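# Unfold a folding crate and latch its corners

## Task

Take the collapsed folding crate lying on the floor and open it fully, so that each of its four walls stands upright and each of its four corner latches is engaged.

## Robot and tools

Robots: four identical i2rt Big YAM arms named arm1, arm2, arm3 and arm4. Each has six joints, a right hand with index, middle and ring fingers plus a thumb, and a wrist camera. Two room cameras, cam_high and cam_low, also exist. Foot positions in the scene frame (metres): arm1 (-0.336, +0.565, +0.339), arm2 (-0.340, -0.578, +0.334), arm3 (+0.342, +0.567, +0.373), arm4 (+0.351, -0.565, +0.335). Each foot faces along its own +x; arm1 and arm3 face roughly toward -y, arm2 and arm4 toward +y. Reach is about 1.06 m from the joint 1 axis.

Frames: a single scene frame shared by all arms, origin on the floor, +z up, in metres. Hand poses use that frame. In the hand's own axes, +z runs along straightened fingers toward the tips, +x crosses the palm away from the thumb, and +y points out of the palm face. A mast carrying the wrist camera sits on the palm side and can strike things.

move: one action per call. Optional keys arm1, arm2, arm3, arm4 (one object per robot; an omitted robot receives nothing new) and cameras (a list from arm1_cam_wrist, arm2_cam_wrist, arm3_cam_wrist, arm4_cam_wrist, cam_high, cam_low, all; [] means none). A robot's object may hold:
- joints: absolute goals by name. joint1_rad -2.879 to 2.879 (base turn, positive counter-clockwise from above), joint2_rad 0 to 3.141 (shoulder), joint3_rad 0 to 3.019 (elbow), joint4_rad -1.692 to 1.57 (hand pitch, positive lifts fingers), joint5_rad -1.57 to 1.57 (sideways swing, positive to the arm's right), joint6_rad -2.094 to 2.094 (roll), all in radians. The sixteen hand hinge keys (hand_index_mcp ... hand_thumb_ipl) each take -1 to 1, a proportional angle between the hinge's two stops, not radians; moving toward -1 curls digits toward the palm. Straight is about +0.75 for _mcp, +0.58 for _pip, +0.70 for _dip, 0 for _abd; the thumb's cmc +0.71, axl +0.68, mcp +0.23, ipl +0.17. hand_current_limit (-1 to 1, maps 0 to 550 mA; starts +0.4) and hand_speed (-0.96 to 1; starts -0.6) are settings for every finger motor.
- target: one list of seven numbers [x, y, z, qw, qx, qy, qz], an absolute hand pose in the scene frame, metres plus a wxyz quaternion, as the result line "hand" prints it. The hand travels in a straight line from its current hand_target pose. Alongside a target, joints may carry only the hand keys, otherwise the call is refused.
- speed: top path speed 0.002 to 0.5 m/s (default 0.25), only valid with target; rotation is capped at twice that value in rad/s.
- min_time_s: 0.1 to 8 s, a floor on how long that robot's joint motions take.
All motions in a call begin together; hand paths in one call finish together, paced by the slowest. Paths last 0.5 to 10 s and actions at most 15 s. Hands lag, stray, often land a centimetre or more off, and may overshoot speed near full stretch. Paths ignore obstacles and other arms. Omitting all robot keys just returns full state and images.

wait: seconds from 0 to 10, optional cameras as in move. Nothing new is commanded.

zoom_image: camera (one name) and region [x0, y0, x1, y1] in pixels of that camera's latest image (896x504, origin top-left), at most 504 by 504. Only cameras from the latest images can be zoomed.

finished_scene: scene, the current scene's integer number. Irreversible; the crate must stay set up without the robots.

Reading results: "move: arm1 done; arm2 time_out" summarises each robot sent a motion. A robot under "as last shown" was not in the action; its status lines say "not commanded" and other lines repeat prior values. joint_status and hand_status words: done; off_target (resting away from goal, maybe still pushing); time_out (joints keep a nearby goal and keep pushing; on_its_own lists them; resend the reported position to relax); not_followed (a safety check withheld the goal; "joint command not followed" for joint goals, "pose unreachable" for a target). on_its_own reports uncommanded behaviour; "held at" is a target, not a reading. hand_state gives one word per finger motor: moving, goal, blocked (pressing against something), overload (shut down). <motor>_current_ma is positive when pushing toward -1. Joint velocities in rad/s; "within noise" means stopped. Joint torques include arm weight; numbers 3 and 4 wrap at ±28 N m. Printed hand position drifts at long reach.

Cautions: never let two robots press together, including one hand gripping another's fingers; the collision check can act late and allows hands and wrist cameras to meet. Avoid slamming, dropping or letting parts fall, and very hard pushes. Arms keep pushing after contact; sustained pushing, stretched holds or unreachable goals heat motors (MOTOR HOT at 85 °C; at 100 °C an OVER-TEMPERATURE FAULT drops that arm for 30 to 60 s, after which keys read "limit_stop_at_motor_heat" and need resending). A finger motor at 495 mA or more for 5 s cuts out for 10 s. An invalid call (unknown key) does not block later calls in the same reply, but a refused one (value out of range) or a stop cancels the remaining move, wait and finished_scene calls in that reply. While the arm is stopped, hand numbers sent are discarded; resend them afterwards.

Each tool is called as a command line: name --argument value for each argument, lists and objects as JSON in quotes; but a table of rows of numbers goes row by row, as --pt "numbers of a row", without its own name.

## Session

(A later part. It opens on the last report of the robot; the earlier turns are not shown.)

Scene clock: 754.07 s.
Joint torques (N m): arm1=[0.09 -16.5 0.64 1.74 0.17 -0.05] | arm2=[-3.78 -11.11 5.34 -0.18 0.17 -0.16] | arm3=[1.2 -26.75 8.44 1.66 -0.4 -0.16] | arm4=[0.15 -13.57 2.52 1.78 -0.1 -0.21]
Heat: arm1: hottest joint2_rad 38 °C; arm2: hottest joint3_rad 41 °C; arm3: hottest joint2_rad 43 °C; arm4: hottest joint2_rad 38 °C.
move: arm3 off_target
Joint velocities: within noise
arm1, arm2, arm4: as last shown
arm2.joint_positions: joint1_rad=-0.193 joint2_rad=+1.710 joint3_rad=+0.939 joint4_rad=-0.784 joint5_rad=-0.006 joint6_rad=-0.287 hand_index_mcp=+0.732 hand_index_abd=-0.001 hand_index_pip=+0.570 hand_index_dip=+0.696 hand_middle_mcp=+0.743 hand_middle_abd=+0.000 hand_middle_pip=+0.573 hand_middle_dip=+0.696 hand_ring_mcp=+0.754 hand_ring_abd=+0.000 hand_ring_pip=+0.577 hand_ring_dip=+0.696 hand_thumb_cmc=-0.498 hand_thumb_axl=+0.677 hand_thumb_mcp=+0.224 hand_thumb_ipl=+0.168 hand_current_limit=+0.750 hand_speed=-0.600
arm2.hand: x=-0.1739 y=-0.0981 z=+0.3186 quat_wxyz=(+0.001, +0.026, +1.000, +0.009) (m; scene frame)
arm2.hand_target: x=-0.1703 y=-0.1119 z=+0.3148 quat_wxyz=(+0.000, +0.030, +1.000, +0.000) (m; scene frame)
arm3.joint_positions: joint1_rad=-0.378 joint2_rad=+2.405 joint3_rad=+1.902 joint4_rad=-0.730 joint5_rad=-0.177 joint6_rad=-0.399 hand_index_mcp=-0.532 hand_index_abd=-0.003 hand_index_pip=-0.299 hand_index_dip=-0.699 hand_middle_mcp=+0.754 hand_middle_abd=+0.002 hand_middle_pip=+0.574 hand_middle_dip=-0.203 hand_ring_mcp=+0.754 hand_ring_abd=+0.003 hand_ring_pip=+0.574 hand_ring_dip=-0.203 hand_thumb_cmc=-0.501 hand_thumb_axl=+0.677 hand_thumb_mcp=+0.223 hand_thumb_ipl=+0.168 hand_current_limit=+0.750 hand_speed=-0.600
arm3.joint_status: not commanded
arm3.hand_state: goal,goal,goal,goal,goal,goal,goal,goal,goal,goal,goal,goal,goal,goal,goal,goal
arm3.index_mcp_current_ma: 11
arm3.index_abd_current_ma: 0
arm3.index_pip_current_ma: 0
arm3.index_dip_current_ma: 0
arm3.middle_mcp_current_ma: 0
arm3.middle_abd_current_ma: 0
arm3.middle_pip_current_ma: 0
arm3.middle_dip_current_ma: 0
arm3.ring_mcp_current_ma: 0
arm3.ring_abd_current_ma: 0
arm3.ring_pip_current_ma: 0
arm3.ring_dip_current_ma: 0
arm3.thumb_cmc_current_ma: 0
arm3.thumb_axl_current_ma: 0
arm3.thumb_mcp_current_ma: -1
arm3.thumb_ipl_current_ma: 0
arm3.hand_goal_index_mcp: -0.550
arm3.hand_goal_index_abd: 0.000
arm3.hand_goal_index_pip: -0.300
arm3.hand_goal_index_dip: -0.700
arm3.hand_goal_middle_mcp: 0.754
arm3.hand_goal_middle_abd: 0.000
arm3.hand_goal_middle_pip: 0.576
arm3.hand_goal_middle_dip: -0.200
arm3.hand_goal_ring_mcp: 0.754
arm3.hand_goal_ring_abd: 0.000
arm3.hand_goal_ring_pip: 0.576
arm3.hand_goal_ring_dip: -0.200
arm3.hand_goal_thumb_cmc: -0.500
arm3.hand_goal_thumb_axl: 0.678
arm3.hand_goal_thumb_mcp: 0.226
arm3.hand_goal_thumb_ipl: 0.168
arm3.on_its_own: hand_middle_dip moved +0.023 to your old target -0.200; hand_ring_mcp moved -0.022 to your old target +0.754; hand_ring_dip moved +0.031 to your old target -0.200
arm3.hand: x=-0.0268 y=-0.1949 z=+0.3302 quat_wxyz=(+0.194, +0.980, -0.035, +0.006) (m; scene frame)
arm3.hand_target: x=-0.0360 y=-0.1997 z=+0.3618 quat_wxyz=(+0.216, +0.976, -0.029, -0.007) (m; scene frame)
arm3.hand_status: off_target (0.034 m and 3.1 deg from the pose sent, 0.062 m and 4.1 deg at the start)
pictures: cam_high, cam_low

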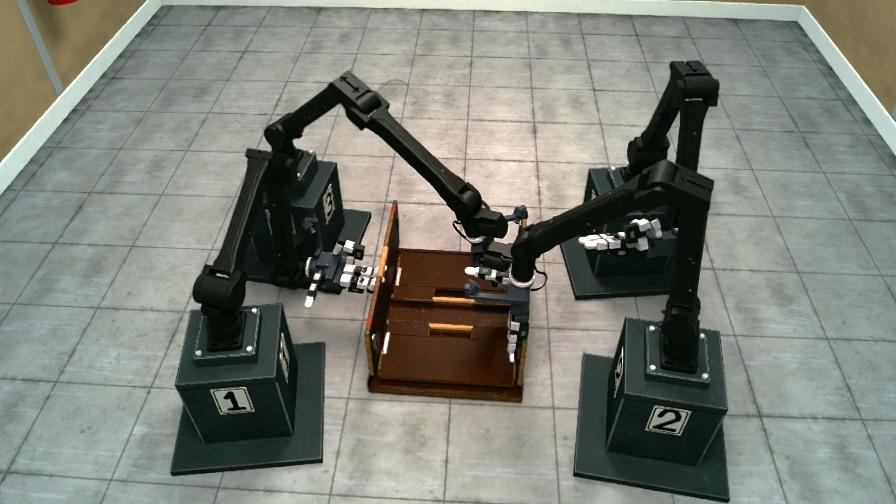

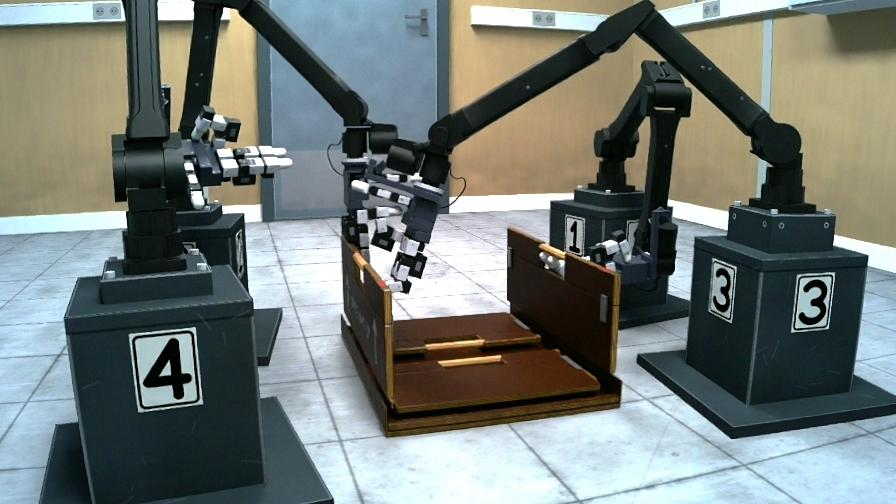

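move --arm3 '{"target": [0.12, -0.06, 0.48, 0, 0.9996, -0.0297, 0], "speed": 0.25, "joints": {"hand_middle_dip": 0.41, "hand_ring_dip": 0.41}}'

move --arm3 '{"target": [0.28, 0.08, 0.60, 0, 0.9996, -0.0297, 0], "speed": 0.3}' --arm4 '{"target": [0.01, -0.405, 0.38, 0.021, 0.021, 0.7068, 0.7068], "speed": 0.25}' --cameras '["cam_high", "cam_low"]'

Scene clock: 763.33 s.
Joint torques (N m): arm1=[0.09 -16.5 0.64 1.74 0.17 -0.05] | arm2=[-3.84 -11.05 5.34 -0.2 0.16 -0.16] | arm3=[2.43 -19.84 8.47 0.16 -0.02 0.13] | arm4=[0.15 -13.57 2.45 1.84 -0.1 -0.21]
Heat: arm1: hottest joint2_rad 38 °C; arm2: hottest joint3_rad 40 °C; arm3: hottest joint2_rad 43 °C; arm4: hottest joint2_rad 38 °C.
move: arm3 off_target
Joint velocities: within noise
arm1, arm2, arm4: as last shown
arm3.joint_positions: joint1_rad=-0.226 joint2_rad=+1.940 joint3_rad=+1.620 joint4_rad=-1.270 joint5_rad=+0.003 joint6_rad=-0.298 hand_index_mcp=-0.532 hand_index_abd=-0.003 hand_index_pip=-0.299 hand_index_dip=-0.699 hand_middle_mcp=+0.754 hand_middle_abd=+0.002 hand_middle_pip=+0.574 hand_middle_dip=+0.407 hand_ring_mcp=+0.754 hand_ring_abd=+0.003 hand_ring_pip=+0.574 hand_ring_dip=+0.407 hand_thumb_cmc=-0.501 hand_thumb_axl=+0.677 hand_thumb_mcp=+0.223 hand_thumb_ipl=+0.168 hand_current_limit=+0.750 hand_speed=-0.600
arm3.joint_status: all done
arm3.hand_state: goal,goal,goal,goal,goal,goal,goal,goal,goal,goal,goal,goal,goal,goal,goal,goal
arm3.index_mcp_current_ma: 11
arm3.index_abd_current_ma: 0
arm3.index_pip_current_ma: 0
arm3.index_dip_current_ma: 0
arm3.middle_mcp_current_ma: 0
arm3.middle_abd_current_ma: 0
arm3.middle_pip_current_ma: 0
arm3.middle_dip_current_ma: 0
arm3.ring_mcp_current_ma: 0
arm3.ring_abd_current_ma: 0
arm3.ring_pip_current_ma: 0
arm3.ring_dip_current_ma: 0
arm3.thumb_cmc_current_ma: 0
arm3.thumb_axl_current_ma: 0
arm3.thumb_mcp_current_ma: -1
arm3.thumb_ipl_current_ma: 0
arm3.hand_goal_index_mcp: -0.550
arm3.hand_goal_index_abd: 0.000
arm3.hand_goal_index_pip: -0.300
arm3.hand_goal_index_dip: -0.700
arm3.hand_goal_middle_mcp: 0.754
arm3.hand_goal_middle_abd: 0.000
arm3.hand_goal_middle_pip: 0.576
arm3.hand_goal_middle_dip: 0.410
arm3.hand_goal_ring_mcp: 0.754
arm3.hand_goal_ring_abd: 0.000
arm3.hand_goal_ring_pip: 0.576
arm3.hand_goal_ring_dip: 0.410
arm3.hand_goal_thumb_cmc: -0.500
arm3.hand_goal_thumb_axl: 0.678
arm3.hand_goal_thumb_mcp: 0.226
arm3.hand_goal_thumb_ipl: 0.168
arm3.hand: x=+0.1162 y=-0.0601 z=+0.4687 quat_wxyz=(-0.004, +1.000, -0.026, +0.003) (m; scene frame)
arm3.hand_target: x=+0.1199 y=-0.0600 z=+0.4797 quat_wxyz=(+0.000, +1.000, -0.030, +0.000) (m; scene frame)
arm3.hand_status: off_target (0.012 m and 0.8 deg from the pose sent, 0.249 m and 22.3 deg at the start)
pictures: none

Scene clock: 765.40 s.
Joint torques (N m): arm1=[0.21 -16.56 0.65 1.74 0.17 -0.05] | arm2=[-3.84 -11.05 5.35 -0.18 0.17 -0.16] | arm3=[2.67 -11.22 8.92 0.16 0 0.15] | arm4=[-0.97 -14.45 0.42 1.14 0.39 -0.05]
Heat: arm1: hottest joint2_rad 38 °C; arm2: hottest joint3_rad 40 °C; arm3: hottest joint2_rad 42 °C; arm4: hottest joint2_rad 38 °C.
move: arm3 done; arm4 off_target
Joint velocities: within noise
arm1, arm2: as last shown
arm3.joint_positions: joint1_rad=+0.030 joint2_rad=+1.424 joint3_rad=+1.298 joint4_rad=-1.455 joint5_rad=+0.001 joint6_rad=-0.039 hand_index_mcp=-0.532 hand_index_abd=-0.003 hand_index_pip=-0.299 hand_index_dip=-0.699 hand_middle_mcp=+0.754 hand_middle_abd=+0.002 hand_middle_pip=+0.574 hand_middle_dip=+0.407 hand_ring_mcp=+0.754 hand_ring_abd=+0.003 hand_ring_pip=+0.574 hand_ring_dip=+0.407 hand_thumb_cmc=-0.501 hand_thumb_axl=+0.677 hand_thumb_mcp=+0.223 hand_thumb_ipl=+0.168 hand_current_limit=+0.750 hand_speed=-0.600
arm3.joint_status: not commanded
arm3.hand_state: goal,goal,goal,goal,goal,goal,goal,goal,goal,goal,goal,goal,goal,goal,goal,goal
arm3.index_mcp_current_ma: 11
arm3.index_abd_current_ma: 0
arm3.index_pip_current_ma: 0
arm3.index_dip_current_ma: 0
arm3.middle_mcp_current_ma: 0
arm3.middle_abd_current_ma: 0
arm3.middle_pip_current_ma: 0
arm3.middle_dip_current_ma: 0
arm3.ring_mcp_current_ma: 0
arm3.ring_abd_current_ma: 0
arm3.ring_pip_current_ma: 0
arm3.ring_dip_current_ma: 0
arm3.thumb_cmc_current_ma: 0
arm3.thumb_axl_current_ma: 0
arm3.thumb_mcp_current_ma: -1
arm3.thumb_ipl_current_ma: 0
arm3.hand_goal_index_mcp: -0.550
arm3.hand_goal_index_abd: 0.000
arm3.hand_goal_index_pip: -0.300
arm3.hand_goal_index_dip: -0.700
arm3.hand_goal_middle_mcp: 0.754
arm3.hand_goal_middle_abd: 0.000
arm3.hand_goal_middle_pip: 0.576
arm3.hand_goal_middle_dip: 0.410
arm3.hand_goal_ring_mcp: 0.754
arm3.hand_goal_ring_abd: 0.000
arm3.hand_goal_ring_pip: 0.576
arm3.hand_goal_ring_dip: 0.410
arm3.hand_goal_thumb_cmc: -0.500
arm3.hand_goal_thumb_axl: 0.678
arm3.hand_goal_thumb_mcp: 0.226
arm3.hand_goal_thumb_ipl: 0.168
arm3.hand: x=+0.2760 y=+0.0775 z=+0.5968 quat_wxyz=(+0.000, +1.000, -0.027, +0.001) (m; scene frame)
arm3.hand_target: x=+0.2799 y=+0.0800 z=+0.5999 quat_wxyz=(+0.000, +1.000, -0.030, +0.000) (m; scene frame)
arm3.hand_status: done (0.006 m and 0.3 deg from the pose sent, 0.252 m and 0.7 deg at the start)
arm4.joint_positions: joint1_rad=+1.486 joint2_rad=+2.327 joint3_rad=+0.625 joint4_rad=+1.476 joint5_rad=+1.560 joint6_rad=+0.229 hand_index_mcp=+0.761 hand_index_abd=-0.001 hand_index_pip=+0.576 hand_index_dip=+0.694 hand_middle_mcp=+0.761 hand_middle_abd=-0.001 hand_middle_pip=+0.576 hand_middle_dip=+0.694 hand_ring_mcp=-0.358 hand_ring_abd=+0.002 hand_ring_pip=-0.620 hand_ring_dip=-0.493 hand_thumb_cmc=+0.720 hand_thumb_axl=+0.677 hand_thumb_mcp=+0.224 hand_thumb_ipl=+0.168 hand_current_limit=+0.750 hand_speed=-0.600
arm4.joint_status: not commanded
arm4.hand_state: goal,goal,goal,goal,goal,goal,goal,goal,goal,goal,goal,goal,goal,goal,goal,goal
arm4.index_mcp_current_ma: 2
arm4.index_abd_current_ma: 0
arm4.index_pip_current_ma: 0
arm4.index_dip_current_ma: 0
arm4.middle_mcp_current_ma: 1
arm4.middle_abd_current_ma: 0
arm4.middle_pip_current_ma: 0
arm4.middle_dip_current_ma: 0
arm4.ring_mcp_current_ma: 0
arm4.ring_abd_current_ma: 0
arm4.ring_pip_current_ma: 0
arm4.ring_dip_current_ma: 0
arm4.thumb_cmc_current_ma: 1
arm4.thumb_axl_current_ma: 0
arm4.thumb_mcp_current_ma: 0
arm4.thumb_ipl_current_ma: 0
arm4.hand_goal_index_mcp: 0.754
arm4.hand_goal_index_abd: 0.000
arm4.hand_goal_index_pip: 0.576
arm4.hand_goal_index_dip: 0.696
arm4.hand_goal_middle_mcp: 0.754
arm4.hand_goal_middle_abd: 0.000
arm4.hand_goal_middle_pip: 0.576
arm4.hand_goal_middle_dip: 0.696
arm4.hand_goal_ring_mcp: -0.360
arm4.hand_goal_ring_abd: 0.000
arm4.hand_goal_ring_pip: -0.620
arm4.hand_goal_ring_dip: -0.490
arm4.hand_goal_thumb_cmc: 0.714
arm4.hand_goal_thumb_axl: 0.678
arm4.hand_goal_thumb_mcp: 0.226
arm4.hand_goal_thumb_ipl: 0.168
arm4.hand: x=+0.0102 y=-0.4066 z=+0.3807 quat_wxyz=(-0.018, -0.023, +0.707, +0.707) (m; scene frame)
arm4.hand_target: x=+0.0099 y=-0.4041 z=+0.3800 quat_wxyz=(-0.017, -0.017, +0.707, +0.707) (m; scene frame)
arm4.hand_status: off_target (0.002 m and 6.7 deg from the pose sent, 0.156 m and 30.9 deg at the start; a joint's target at an end of its range on 49 of 62 steps)
pictures: cam_high, cam_low

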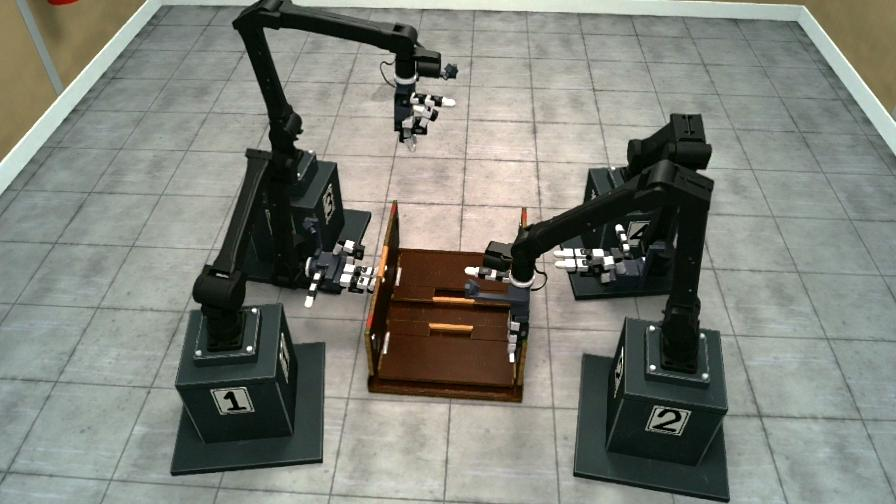

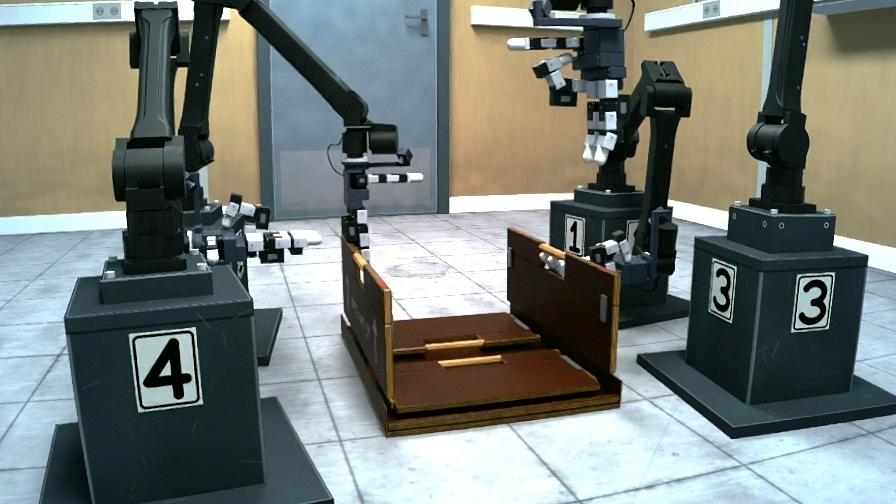

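move --arm4 '{"target": [0.007, -0.365, 0.303, 0.021, 0.021, 0.7068, 0.7068], "speed": 0.15}' --cameras '["cam_high", "cam_low", "arm4_cam_wrist"]'

zoom_image --camera "cam_low" --region '[240, 190, 460, 420]'

zoom_image --camera "cam_high" --region '[450, 190, 650, 400]'

Scene clock: 772.17 s.
Joint torques (N m): arm1=[0.09 -16.5 0.65 1.74 0.17 -0.04] | arm2=[-3.72 -11.05 5.34 -0.17 0.17 -0.16] | arm3=[2.61 -11.22 8.94 0.18 -0.01 0.14] | arm4=[-1.03 -15.74 0.05 1.46 0.26 0.05]
Heat: arm1: hottest joint2_rad 38 °C; arm2: hottest joint3_rad 40 °C; arm3: hottest joint3_rad 42 °C; arm4: hottest joint2_rad 37 °C.
move: arm4 done
Joint velocities: within noise
arm1, arm2, arm3: as last shown
arm3.hand: x=+0.2759 y=+0.0775 z=+0.5968 quat_wxyz=(+0.000, +1.000, -0.027, +0.001) (m; scene frame)
arm4.joint_positions: joint1_rad=+1.372 joint2_rad=+2.556 joint3_rad=+0.802 joint4_rad=+1.476 joint5_rad=+1.560 joint6_rad=+0.267 hand_index_mcp=+0.761 hand_index_abd=-0.001 hand_index_pip=+0.576 hand_index_dip=+0.694 hand_middle_mcp=+0.761 hand_middle_abd=-0.001 hand_middle_pip=+0.576 hand_middle_dip=+0.694 hand_ring_mcp=-0.358 hand_ring_abd=+0.002 hand_ring_pip=-0.620 hand_ring_dip=-0.493 hand_thumb_cmc=+0.720 hand_thumb_axl=+0.677 hand_thumb_mcp=+0.224 hand_thumb_ipl=+0.168 hand_current_limit=+0.750 hand_speed=-0.600
arm4.joint_status: not commanded
arm4.hand_state: goal,goal,goal,goal,goal,goal,goal,goal,goal,goal,goal,goal,goal,goal,goal,goal
arm4.index_mcp_current_ma: 2
arm4.index_abd_current_ma: 0
arm4.index_pip_current_ma: 0
arm4.index_dip_current_ma: 0
arm4.middle_mcp_current_ma: 1
arm4.middle_abd_current_ma: 0
arm4.middle_pip_current_ma: 0
arm4.middle_dip_current_ma: 0
arm4.ring_mcp_current_ma: 0
arm4.ring_abd_current_ma: 0
arm4.ring_pip_current_ma: 0
arm4.ring_dip_current_ma: 0
arm4.thumb_cmc_current_ma: 1
arm4.thumb_axl_current_ma: 0
arm4.thumb_mcp_current_ma: 0
arm4.thumb_ipl_current_ma: 0
arm4.hand_goal_index_mcp: 0.754
arm4.hand_goal_index_abd: 0.000
arm4.hand_goal_index_pip: 0.576
arm4.hand_goal_index_dip: 0.696
arm4.hand_goal_middle_mcp: 0.754
arm4.hand_goal_middle_abd: 0.000
arm4.hand_goal_middle_pip: 0.576
arm4.hand_goal_middle_dip: 0.696
arm4.hand_goal_ring_mcp: -0.360
arm4.hand_goal_ring_abd: 0.000
arm4.hand_goal_ring_pip: -0.620
arm4.hand_goal_ring_dip: -0.490
arm4.hand_goal_thumb_cmc: 0.714
arm4.hand_goal_thumb_axl: 0.678
arm4.hand_goal_thumb_mcp: 0.226
arm4.hand_goal_thumb_ipl: 0.168
arm4.hand: x=+0.0066 y=-0.3673 z=+0.3042 quat_wxyz=(+0.027, +0.013, +0.707, +0.707) (m; scene frame)
arm4.hand_target: x=+0.0070 y=-0.3650 z=+0.3030 quat_wxyz=(+0.021, +0.021, +0.707, +0.707) (m; scene frame)
arm4.hand_status: done (0.003 m and 1.2 deg from the pose sent, 0.088 m and 6.7 deg at the start)
pictures: arm4_cam_wrist, cam_high, cam_low

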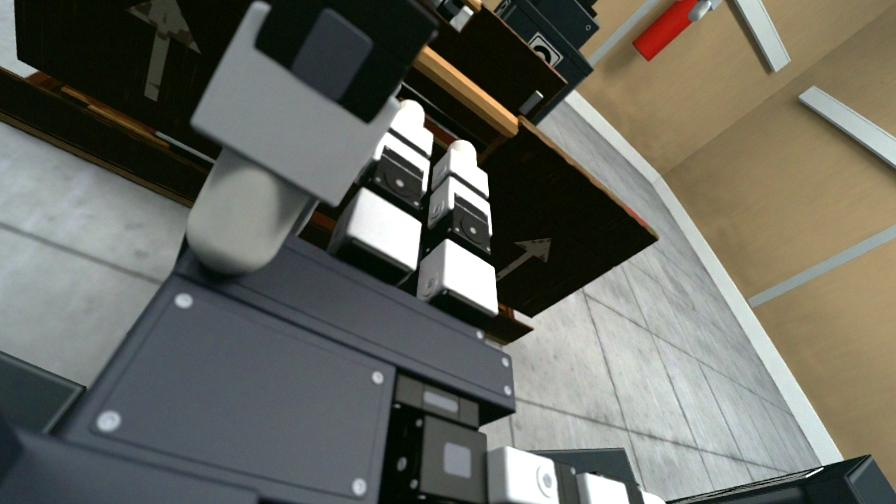

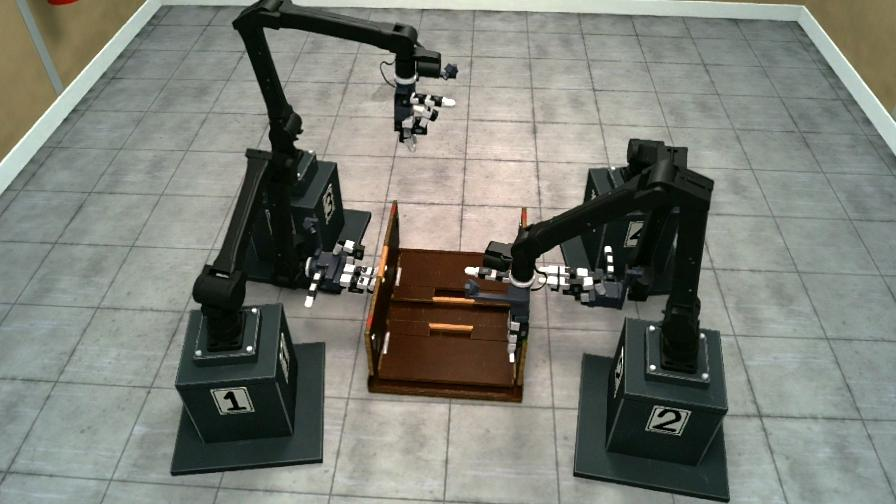

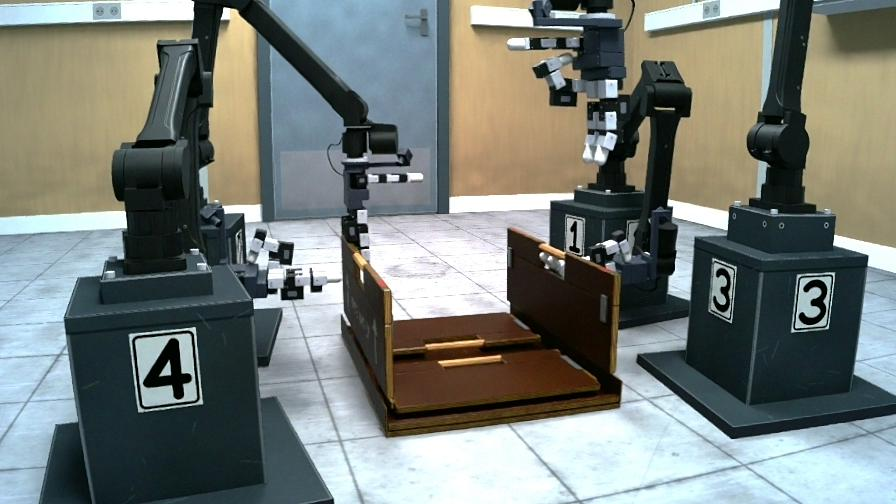

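Scaled by 2.191.

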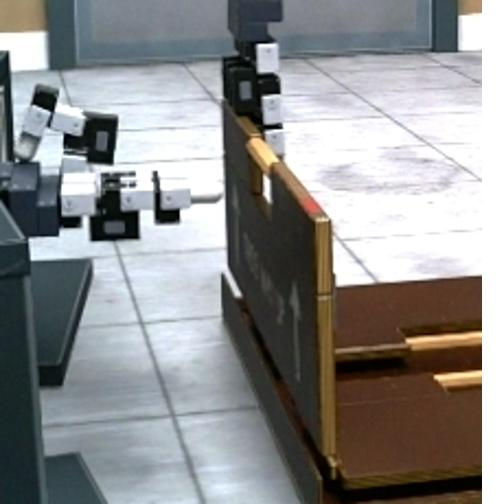

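Scaled by 2.400.

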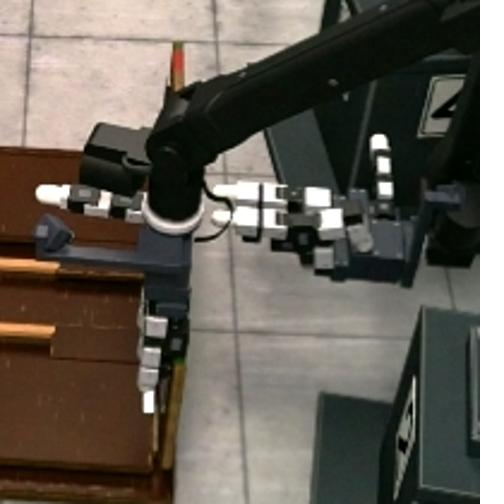

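move --arm4 '{"target": [0.010, -0.320, 0.305, 0.021, 0.021, 0.7068, 0.7068], "speed": 0.1}' --cameras '["cam_low", "arm4_cam_wrist"]'

zoom_image --camera "cam_low" --region '[240, 190, 460, 420]'

Scene clock: 777.80 s.
Joint torques (N m): arm1=[0.21 -16.62 0.64 1.73 0.17 -0.05] | arm2=[-3.78 -11.05 5.34 -0.18 0.16 -0.16] | arm3=[2.61 -11.16 8.95 0.14 -0.01 0.14] | arm4=[-0.97 -15.97 0.23 2.11 0.17 -0.17]
Heat: arm1: hottest joint2_rad 38 °C; arm2: hottest joint3_rad 39 °C; arm3: hottest joint3_rad 42 °C; arm4: hottest joint2_rad 37 °C.
move: arm4 done
Joint velocities: within noise
arm1, arm2, arm3: as last shown
arm4.joint_positions: joint1_rad=+1.255 joint2_rad=+2.556 joint3_rad=+0.809 joint4_rad=+1.544 joint5_rad=+1.449 joint6_rad=+0.201 hand_index_mcp=+0.761 hand_index_abd=-0.001 hand_index_pip=+0.576 hand_index_dip=+0.694 hand_middle_mcp=+0.761 hand_middle_abd=-0.001 hand_middle_pip=+0.576 hand_middle_dip=+0.694 hand_ring_mcp=-0.358 hand_ring_abd=+0.002 hand_ring_pip=-0.620 hand_ring_dip=-0.493 hand_thumb_cmc=+0.720 hand_thumb_axl=+0.677 hand_thumb_mcp=+0.224 hand_thumb_ipl=+0.168 hand_current_limit=+0.750 hand_speed=-0.600
arm4.joint_status: not commanded
arm4.hand_state: goal,goal,goal,goal,goal,goal,goal,goal,goal,goal,goal,goal,goal,goal,goal,goal
arm4.index_mcp_current_ma: 2
arm4.index_abd_current_ma: 0
arm4.index_pip_current_ma: 0
arm4.index_dip_current_ma: 0
arm4.middle_mcp_current_ma: 1
arm4.middle_abd_current_ma: 0
arm4.middle_pip_current_ma: 0
arm4.middle_dip_current_ma: 0
arm4.ring_mcp_current_ma: 0
arm4.ring_abd_current_ma: 0
arm4.ring_pip_current_ma: 0
arm4.ring_dip_current_ma: 0
arm4.thumb_cmc_current_ma: 1
arm4.thumb_axl_current_ma: 0
arm4.thumb_mcp_current_ma: 0
arm4.thumb_ipl_current_ma: 0
arm4.hand_goal_index_mcp: 0.754
arm4.hand_goal_index_abd: 0.000
arm4.hand_goal_index_pip: 0.576
arm4.hand_goal_index_dip: 0.696
arm4.hand_goal_middle_mcp: 0.754
arm4.hand_goal_middle_abd: 0.000
arm4.hand_goal_middle_pip: 0.576
arm4.hand_goal_middle_dip: 0.696
arm4.hand_goal_ring_mcp: -0.360
arm4.hand_goal_ring_abd: 0.000
arm4.hand_goal_ring_pip: -0.620
arm4.hand_goal_ring_dip: -0.490
arm4.hand_goal_thumb_cmc: 0.714
arm4.hand_goal_thumb_axl: 0.678
arm4.hand_goal_thumb_mcp: 0.226
arm4.hand_goal_thumb_ipl: 0.168
arm4.hand: x=+0.0108 y=-0.3212 z=+0.3053 quat_wxyz=(+0.026, +0.020, +0.714, +0.699) (m; scene frame)
arm4.hand_target: x=+0.0099 y=-0.3201 z=+0.3051 quat_wxyz=(+0.022, +0.023, +0.714, +0.700) (m; scene frame)
arm4.hand_status: done (0.001 m and 1.4 deg from the pose sent, 0.047 m and 1.2 deg at the start; a joint's target at an end of its range on 24 of 40 steps)
pictures: arm4_cam_wrist, cam_low

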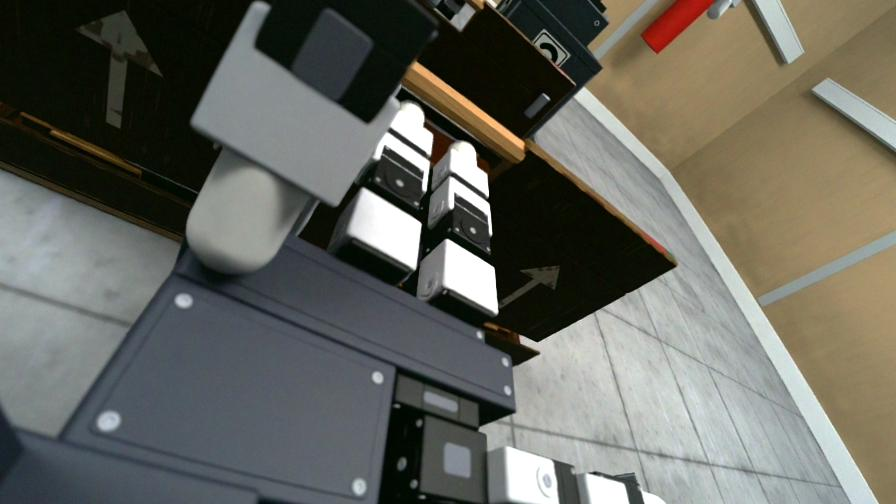

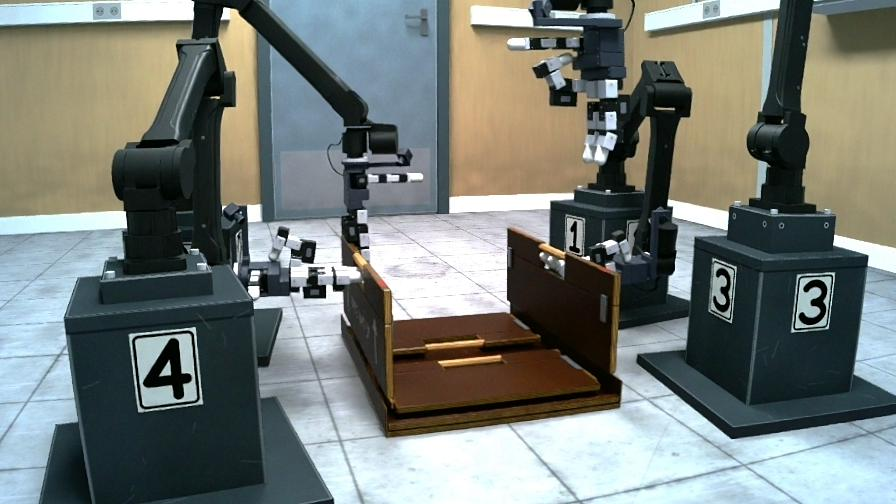

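Scaled by 2.191.

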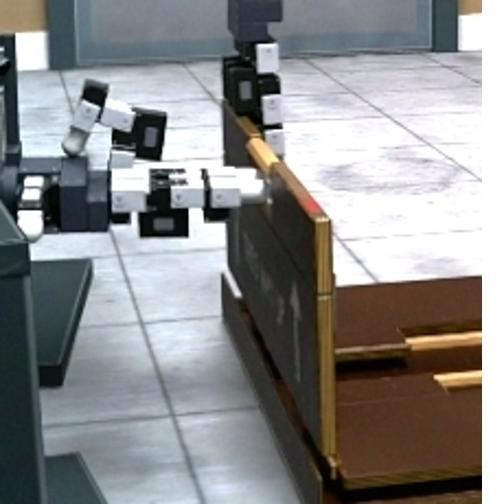

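move --arm4 '{"target": [0.010, -0.290, 0.305, 0.021, 0.021, 0.7068, 0.7068], "speed": 0.08}' --cameras '["cam_low", "arm4_cam_wrist"]'

zoom_image --camera "cam_low" --region '[240, 190, 460, 420]'

Scene clock: 782.50 s.
Joint torques (N m): arm1=[0.15 -16.5 0.62 1.74 0.17 -0.05] | arm2=[-3.72 -11.11 5.34 -0.2 0.16 -0.16] | arm3=[2.73 -11.16 8.96 0.16 0 0.14] | arm4=[-0.67 -16.62 0.35 2.19 0.12 -0.16]
Heat: arm1: hottest joint2_rad 38 °C; arm2: hottest joint3_rad 39 °C; arm3: hottest joint3_rad 42 °C; arm4: hottest joint2_rad 37 °C.
move: arm4 done
Joint velocities: within noise
arm1.joint_positions: joint1_rad=+1.202 joint2_rad=+2.622 joint3_rad=+0.887 joint4_rad=+1.557 joint5_rad=+1.424 joint6_rad=+0.157 hand_index_mcp=+0.795 hand_index_abd=+0.033 hand_index_pip=+0.606 hand_index_dip=+0.002 hand_middle_mcp=+0.798 hand_middle_abd=-0.001 hand_middle_pip=+0.594 hand_middle_dip=-0.036 hand_ring_mcp=-0.358 hand_ring_abd=+0.001 hand_ring_pip=-0.620 hand_ring_dip=-0.488 hand_thumb_cmc=+0.722 hand_thumb_axl=+0.677 hand_thumb_mcp=+0.226 hand_thumb_ipl=+0.168 hand_current_limit=+0.750 hand_speed=-0.600
arm1.joint_status: not commanded
arm1.hand_state: blocked,blocked,blocked,blocked,blocked,goal,goal,goal,goal,goal,goal,goal,goal,goal,goal,goal
arm1.index_mcp_current_ma: 34
arm1.index_abd_current_ma: 16
arm1.index_pip_current_ma: 16
arm1.index_dip_current_ma: 48
arm1.middle_mcp_current_ma: 38
arm1.middle_abd_current_ma: 0
arm1.middle_pip_current_ma: 6
arm1.middle_dip_current_ma: 4
arm1.ring_mcp_current_ma: 0
arm1.ring_abd_current_ma: 0
arm1.ring_pip_current_ma: 0
arm1.ring_dip_current_ma: 0
arm1.thumb_cmc_current_ma: 1
arm1.thumb_axl_current_ma: 0
arm1.thumb_mcp_current_ma: 0
arm1.thumb_ipl_current_ma: 0
arm1.hand_goal_index_mcp: 0.754
arm1.hand_goal_index_abd: 0.000
arm1.hand_goal_index_pip: 0.576
arm1.hand_goal_index_dip: -0.050
arm1.hand_goal_middle_mcp: 0.754
arm1.hand_goal_middle_abd: 0.000
arm1.hand_goal_middle_pip: 0.576
arm1.hand_goal_middle_dip: -0.050
arm1.hand_goal_ring_mcp: -0.360
arm1.hand_goal_ring_abd: 0.000
arm1.hand_goal_ring_pip: -0.620
arm1.hand_goal_ring_dip: -0.490
arm1.hand_goal_thumb_cmc: 0.714
arm1.hand_goal_thumb_axl: 0.678
arm1.hand_goal_thumb_mcp: 0.226
arm1.hand_goal_thumb_ipl: 0.168
arm1.hand: x=+0.0192 y=+0.3106 z=+0.2908 quat_wxyz=(+0.697, +0.716, -0.016, -0.026) (m; scene frame)
arm1.hand_target: x=+0.0180 y=+0.3081 z=+0.2880 quat_wxyz=(+0.698, +0.716, -0.023, -0.022) (m; scene frame)
arm1.hand_status: not commanded
arm2, arm3: as last shown
arm4.joint_positions: joint1_rad=+1.183 joint2_rad=+2.556 joint3_rad=+0.825 joint4_rad=+1.544 joint5_rad=+1.378 joint6_rad=+0.181 hand_index_mcp=+0.761 hand_index_abd=-0.001 hand_index_pip=+0.576 hand_index_dip=+0.694 hand_middle_mcp=+0.761 hand_middle_abd=-0.001 hand_middle_pip=+0.576 hand_middle_dip=+0.694 hand_ring_mcp=-0.358 hand_ring_abd=+0.002 hand_ring_pip=-0.620 hand_ring_dip=-0.493 hand_thumb_cmc=+0.720 hand_thumb_axl=+0.677 hand_thumb_mcp=+0.224 hand_thumb_ipl=+0.168 hand_current_limit=+0.750 hand_speed=-0.600
arm4.joint_status: not commanded
arm4.hand_state: goal,goal,goal,goal,goal,goal,goal,goal,goal,goal,goal,goal,goal,goal,goal,goal
arm4.index_mcp_current_ma: 2
arm4.index_abd_current_ma: 0
arm4.index_pip_current_ma: 0
arm4.index_dip_current_ma: 0
arm4.middle_mcp_current_ma: 1
arm4.middle_abd_current_ma: 0
arm4.middle_pip_current_ma: 0
arm4.middle_dip_current_ma: 0
arm4.ring_mcp_current_ma: 0
arm4.ring_abd_current_ma: 0
arm4.ring_pip_current_ma: 0
arm4.ring_dip_current_ma: 0
arm4.thumb_cmc_current_ma: 1
arm4.thumb_axl_current_ma: 0
arm4.thumb_mcp_current_ma: 0
arm4.thumb_ipl_current_ma: 0
arm4.hand_goal_index_mcp: 0.754
arm4.hand_goal_index_abd: 0.000
arm4.hand_goal_index_pip: 0.576
arm4.hand_goal_index_dip: 0.696
arm4.hand_goal_middle_mcp: 0.754
arm4.hand_goal_middle_abd: 0.000
arm4.hand_goal_middle_pip: 0.576
arm4.hand_goal_middle_dip: 0.696
arm4.hand_goal_ring_mcp: -0.360
arm4.hand_goal_ring_abd: 0.000
arm4.hand_goal_ring_pip: -0.620
arm4.hand_goal_ring_dip: -0.490
arm4.hand_goal_thumb_cmc: 0.714
arm4.hand_goal_thumb_axl: 0.678
arm4.hand_goal_thumb_mcp: 0.226
arm4.hand_goal_thumb_ipl: 0.168
arm4.hand: x=+0.0108 y=-0.2920 z=+0.3036 quat_wxyz=(+0.027, +0.020, +0.718, +0.695) (m; scene frame)
arm4.hand_target: x=+0.0100 y=-0.2901 z=+0.3051 quat_wxyz=(+0.023, +0.024, +0.717, +0.697) (m; scene frame)
arm4.hand_status: done (0.003 m and 2.0 deg from the pose sent, 0.031 m and 1.4 deg at the start; a joint's target at an end of its range on 31 of 32 steps)
pictures: arm4_cam_wrist, cam_low

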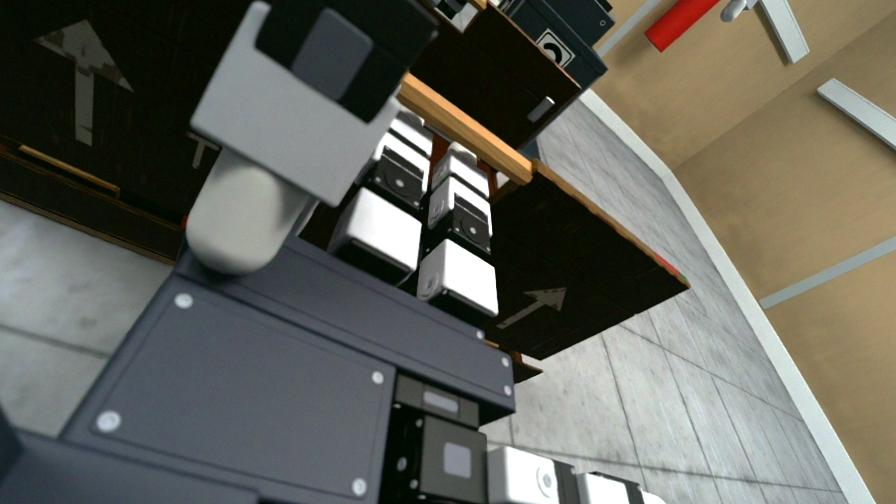

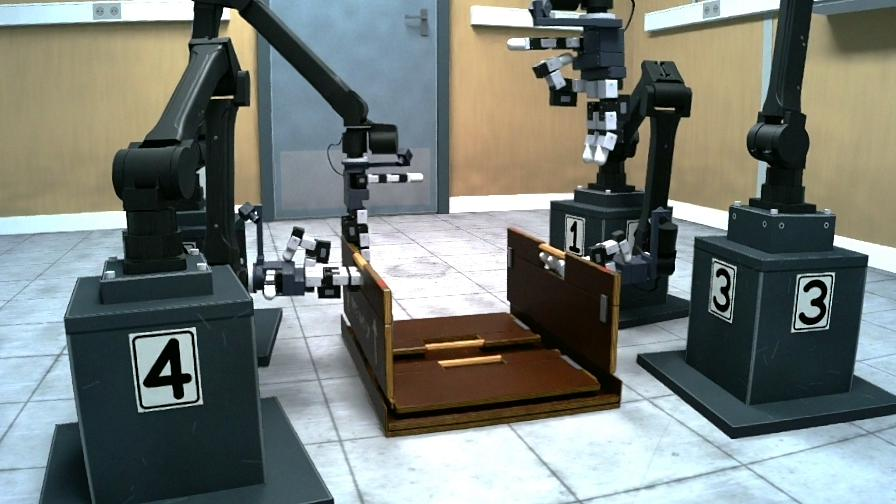

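Scaled by 2.191.

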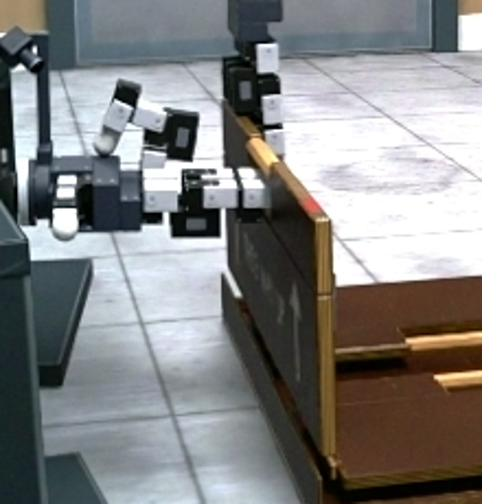

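move --arm4 '{"target": [0.010, -0.270, 0.303, 0.021, 0.021, 0.7068, 0.7068], "speed": 0.08}'

move --arm4 '{"target": [0.010, -0.272, 0.290, 0.021, 0.021, 0.7068, 0.7068], "speed": 0.08, "joints": {"hand_index_dip": 0.2, "hand_middle_dip": 0.2}}' --cameras '["cam_low", "arm4_cam_wrist"]'

zoom_image --camera "cam_low" --region '[240, 190, 460, 420]'

Scene clock: 788.47 s.
Joint torques (N m): arm1=[0.09 -16.56 0.66 1.73 0.17 -0.05] | arm2=[-3.78 -11.05 5.37 -0.59 0.34 -0.14] | arm3=[2.67 -11.16 8.94 0.17 -0.01 0.14] | arm4=[-2.73 -16.26 1.16 2.04 -0.12 -0.15]
Heat: arm1: hottest joint2_rad 38 °C; arm2: hottest joint3_rad 39 °C; arm3: hottest joint3_rad 42 °C; arm4: hottest joint2_rad 37 °C.
move: arm4 off_target
Joint velocities: within noise
arm1, arm2, arm3: as last shown
arm2.joint_positions: joint1_rad=-0.193 joint2_rad=+1.710 joint3_rad=+0.939 joint4_rad=-0.773 joint5_rad=-0.010 joint6_rad=-0.288 hand_index_mcp=+0.724 hand_index_abd=-0.002 hand_index_pip=+0.567 hand_index_dip=+0.696 hand_middle_mcp=+0.736 hand_middle_abd=+0.000 hand_middle_pip=+0.570 hand_middle_dip=+0.696 hand_ring_mcp=+0.746 hand_ring_abd=+0.000 hand_ring_pip=+0.575 hand_ring_dip=+0.696 hand_thumb_cmc=-0.498 hand_thumb_axl=+0.677 hand_thumb_mcp=+0.224 hand_thumb_ipl=+0.168 hand_current_limit=+0.750 hand_speed=-0.600
arm2.index_mcp_current_ma: -26
arm2.index_pip_current_ma: -3
arm2.middle_mcp_current_ma: -11
arm2.middle_pip_current_ma: -2
arm2.ring_mcp_current_ma: -3
arm2.hand: x=-0.1739 y=-0.0953 z=+0.3198 quat_wxyz=(+0.001, +0.025, +1.000, +0.015) (m; scene frame)
arm2.hand_target: x=-0.1703 y=-0.1118 z=+0.3149 quat_wxyz=(+0.000, +0.030, +1.000, +0.000) (m; scene frame)
arm4.joint_positions: joint1_rad=+1.165 joint2_rad=+2.556 joint3_rad=+0.831 joint4_rad=+1.549 joint5_rad=+1.338 joint6_rad=+0.167 hand_index_mcp=+0.761 hand_index_abd=-0.001 hand_index_pip=+0.576 hand_index_dip=+0.694 hand_middle_mcp=+0.758 hand_middle_abd=+0.001 hand_middle_pip=+0.584 hand_middle_dip=+0.694 hand_ring_mcp=-0.358 hand_ring_abd=+0.002 hand_ring_pip=-0.620 hand_ring_dip=-0.493 hand_thumb_cmc=+0.720 hand_thumb_axl=+0.677 hand_thumb_mcp=+0.224 hand_thumb_ipl=+0.168 hand_current_limit=+0.750 hand_speed=-0.600
arm4.joint_status: not commanded
arm4.hand_state: goal,goal,goal,goal,goal,goal,goal,goal,goal,goal,goal,goal,goal,goal,goal,goal
arm4.index_mcp_current_ma: 2
arm4.index_abd_current_ma: 0
arm4.index_pip_current_ma: 0
arm4.index_dip_current_ma: 0
arm4.middle_mcp_current_ma: 1
arm4.middle_abd_current_ma: 0
arm4.middle_pip_current_ma: 2
arm4.middle_dip_current_ma: 0
arm4.ring_mcp_current_ma: 0
arm4.ring_abd_current_ma: 0
arm4.ring_pip_current_ma: 0
arm4.ring_dip_current_ma: 0
arm4.thumb_cmc_current_ma: 1
arm4.thumb_axl_current_ma: 0
arm4.thumb_mcp_current_ma: 0
arm4.thumb_ipl_current_ma: 0
arm4.hand_goal_index_mcp: 0.754
arm4.hand_goal_index_abd: 0.000
arm4.hand_goal_index_pip: 0.576
arm4.hand_goal_index_dip: 0.696
arm4.hand_goal_middle_mcp: 0.754
arm4.hand_goal_middle_abd: 0.000
arm4.hand_goal_middle_pip: 0.576
arm4.hand_goal_middle_dip: 0.696
arm4.hand_goal_ring_mcp: -0.360
arm4.hand_goal_ring_abd: 0.000
arm4.hand_goal_ring_pip: -0.620
arm4.hand_goal_ring_dip: -0.490
arm4.hand_goal_thumb_cmc: 0.714
arm4.hand_goal_thumb_axl: 0.678
arm4.hand_goal_thumb_mcp: 0.226
arm4.hand_goal_thumb_ipl: 0.168
arm4.hand: x=+0.0064 y=-0.2836 z=+0.3031 quat_wxyz=(+0.020, +0.011, +0.720, +0.693) (m; scene frame)
arm4.hand_target: x=+0.0102 y=-0.2704 z=+0.3032 quat_wxyz=(+0.023, +0.025, +0.718, +0.695) (m; scene frame)
arm4.hand_status: off_target (0.014 m and 2.4 deg from the pose sent, 0.022 m and 2.0 deg at the start; a joint's target at an end of its range on 29 of 30 steps)
pictures: none

Scene clock: 789.50 s.
Joint torques (N m): arm1=[0.09 -16.5 0.64 1.74 0.17 -0.05] | arm2=[-3.78 -11.11 5.39 -0.65 0.35 -0.14] | arm3=[2.67 -11.16 8.92 0.16 -0.01 0.14] | arm4=[-2.14 -15.27 1.35 1.78 0.05 -0.02]
Heat: arm1: hottest joint2_rad 38 °C; arm2: hottest joint3_rad 39 °C; arm3: hottest joint3_rad 42 °C; arm4: hottest joint2_rad 37 °C.
move: arm4 off_target
Joint velocities: within noise
arm1, arm3: as last shown
arm2.joint_positions: joint1_rad=-0.193 joint2_rad=+1.710 joint3_rad=+0.939 joint4_rad=-0.772 joint5_rad=-0.011 joint6_rad=-0.289 hand_index_mcp=+0.723 hand_index_abd=-0.002 hand_index_pip=+0.567 hand_index_dip=+0.696 hand_middle_mcp=+0.734 hand_middle_abd=+0.000 hand_middle_pip=+0.569 hand_middle_dip=+0.696 hand_ring_mcp=+0.745 hand_ring_abd=+0.000 hand_ring_pip=+0.574 hand_ring_dip=+0.696 hand_thumb_cmc=-0.498 hand_thumb_axl=+0.677 hand_thumb_mcp=+0.224 hand_thumb_ipl=+0.168 hand_current_limit=+0.750 hand_speed=-0.600
arm2.joint_status: not commanded
arm2.hand_state: blocked,goal,goal,goal,goal,goal,goal,goal,goal,goal,goal,goal,goal,goal,goal,goal
arm2.index_mcp_current_ma: -28
arm2.index_abd_current_ma: 0
arm2.index_pip_current_ma: -3
arm2.index_dip_current_ma: 0
arm2.middle_mcp_current_ma: -13
arm2.middle_abd_current_ma: 0
arm2.middle_pip_current_ma: -2
arm2.middle_dip_current_ma: 0
arm2.ring_mcp_current_ma: -3
arm2.ring_abd_current_ma: 0
arm2.ring_pip_current_ma: 0
arm2.ring_dip_current_ma: 0
arm2.thumb_cmc_current_ma: 0
arm2.thumb_axl_current_ma: 0
arm2.thumb_mcp_current_ma: 0
arm2.thumb_ipl_current_ma: 0
arm2.hand_goal_index_mcp: 0.754
arm2.hand_goal_index_abd: 0.000
arm2.hand_goal_index_pip: 0.576
arm2.hand_goal_index_dip: 0.696
arm2.hand_goal_middle_mcp: 0.754
arm2.hand_goal_middle_abd: 0.000
arm2.hand_goal_middle_pip: 0.576
arm2.hand_goal_middle_dip: 0.696
arm2.hand_goal_ring_mcp: 0.754
arm2.hand_goal_ring_abd: 0.000
arm2.hand_goal_ring_pip: 0.576
arm2.hand_goal_ring_dip: 0.696
arm2.hand_goal_thumb_cmc: -0.500
arm2.hand_goal_thumb_axl: 0.678
arm2.hand_goal_thumb_mcp: 0.226
arm2.hand_goal_thumb_ipl: 0.168
arm2.hand: x=-0.1738 y=-0.0949 z=+0.3199 quat_wxyz=(+0.001, +0.025, +1.000, +0.016) (m; scene frame)
arm2.hand_target: x=-0.1703 y=-0.1118 z=+0.3147 quat_wxyz=(+0.000, +0.030, +1.000, +0.000) (m; scene frame)
arm2.hand_status: not commanded
arm4.joint_positions: joint1_rad=+1.165 joint2_rad=+2.580 joint3_rad=+0.849 joint4_rad=+1.554 joint5_rad=+1.339 joint6_rad=+0.167 hand_index_mcp=+0.776 hand_index_abd=-0.001 hand_index_pip=+0.585 hand_index_dip=+0.203 hand_middle_mcp=+0.750 hand_middle_abd=-0.002 hand_middle_pip=+0.609 hand_middle_dip=+0.229 hand_ring_mcp=-0.358 hand_ring_abd=+0.002 hand_ring_pip=-0.620 hand_ring_dip=-0.493 hand_thumb_cmc=+0.720 hand_thumb_axl=+0.677 hand_thumb_mcp=+0.224 hand_thumb_ipl=+0.168 hand_current_limit=+0.750 hand_speed=-0.600
arm4.joint_status: hand_middle_dip off_target (ended at +0.229, target +0.200); the others done
arm4.hand_state: blocked,goal,goal,goal,goal,goal,blocked,blocked,goal,goal,goal,goal,goal,goal,goal,goal
arm4.index_mcp_current_ma: 12
arm4.index_abd_current_ma: 0
arm4.index_pip_current_ma: 2
arm4.index_dip_current_ma: 0
arm4.middle_mcp_current_ma: 0
arm4.middle_abd_current_ma: 0
arm4.middle_pip_current_ma: 23
arm4.middle_dip_current_ma: 18
arm4.ring_mcp_current_ma: 0
arm4.ring_abd_current_ma: 0
arm4.ring_pip_current_ma: 0
arm4.ring_dip_current_ma: 0
arm4.thumb_cmc_current_ma: 1
arm4.thumb_axl_current_ma: 0
arm4.thumb_mcp_current_ma: 0
arm4.thumb_ipl_current_ma: 0
arm4.hand_goal_index_mcp: 0.754
arm4.hand_goal_index_abd: 0.000
arm4.hand_goal_index_pip: 0.576
arm4.hand_goal_index_dip: 0.200
arm4.hand_goal_middle_mcp: 0.754
arm4.hand_goal_middle_abd: 0.000
arm4.hand_goal_middle_pip: 0.576
arm4.hand_goal_middle_dip: 0.200
arm4.hand_goal_ring_mcp: -0.360
arm4.hand_goal_ring_abd: 0.000
arm4.hand_goal_ring_pip: -0.620
arm4.hand_goal_ring_dip: -0.490
arm4.hand_goal_thumb_cmc: 0.714
arm4.hand_goal_thumb_axl: 0.678
arm4.hand_goal_thumb_mcp: 0.226
arm4.hand_goal_thumb_ipl: 0.168
arm4.hand: x=+0.0053 y=-0.2831 z=+0.2952 quat_wxyz=(+0.021, +0.012, +0.720, +0.693) (m; scene frame)
arm4.hand_target: x=+0.0102 y=-0.2724 z=+0.2902 quat_wxyz=(+0.023, +0.025, +0.719, +0.694) (m; scene frame)
arm4.hand_status: off_target (0.013 m and 2.4 deg from the pose sent, 0.018 m and 2.4 deg at the start; a joint's target at an end of its range on 31 of 31 steps)
pictures: arm4_cam_wrist, cam_low

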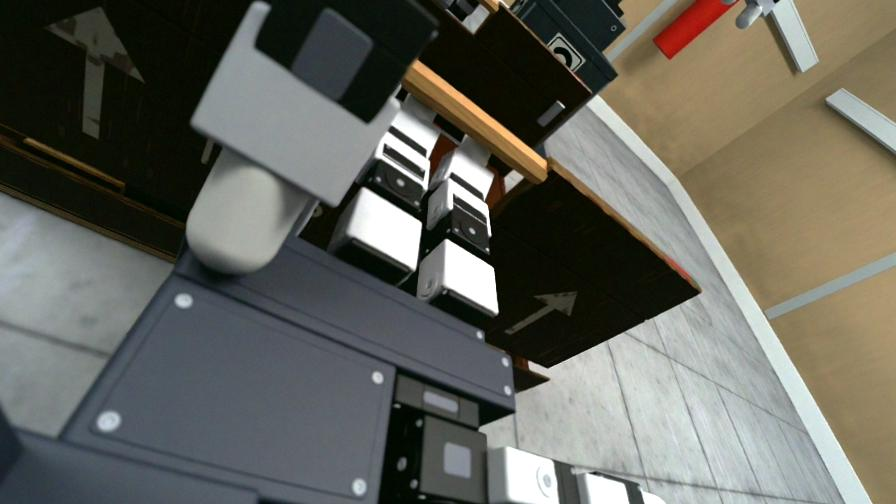

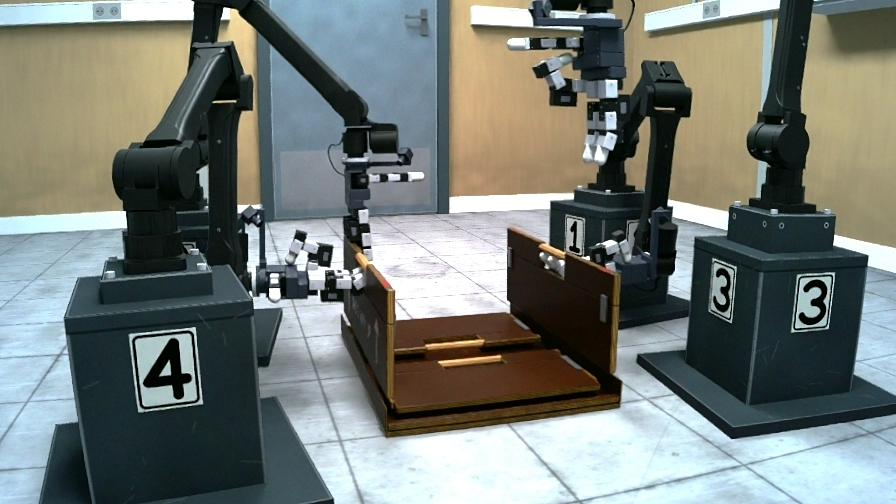

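Scaled by 2.191.

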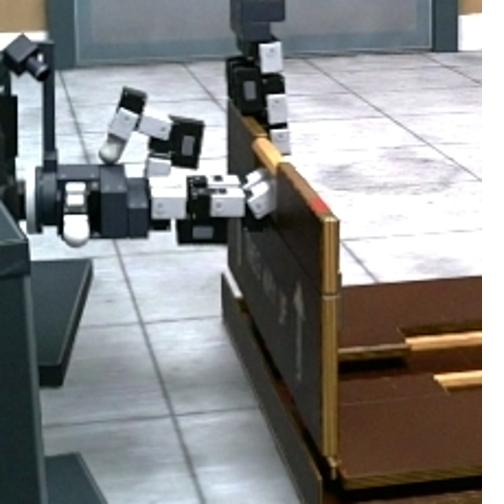

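zoom_image --camera "cam_low" --region '[310, 230, 410, 330]'

zoom_image --camera "arm4_cam_wrist" --region '[360, 50, 580, 230]'

Scaled by 5.040.

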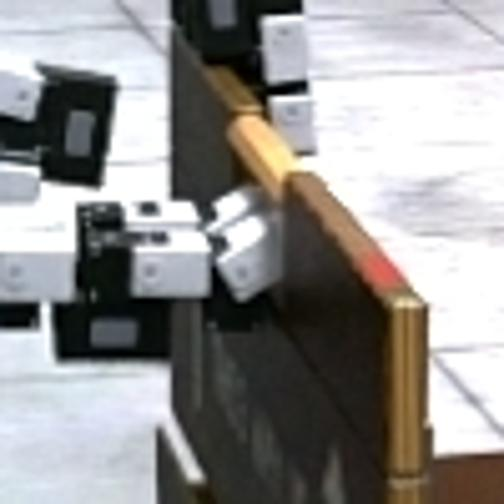

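Scaled by 2.291.

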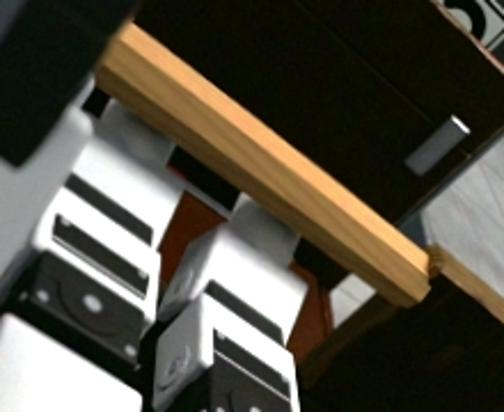

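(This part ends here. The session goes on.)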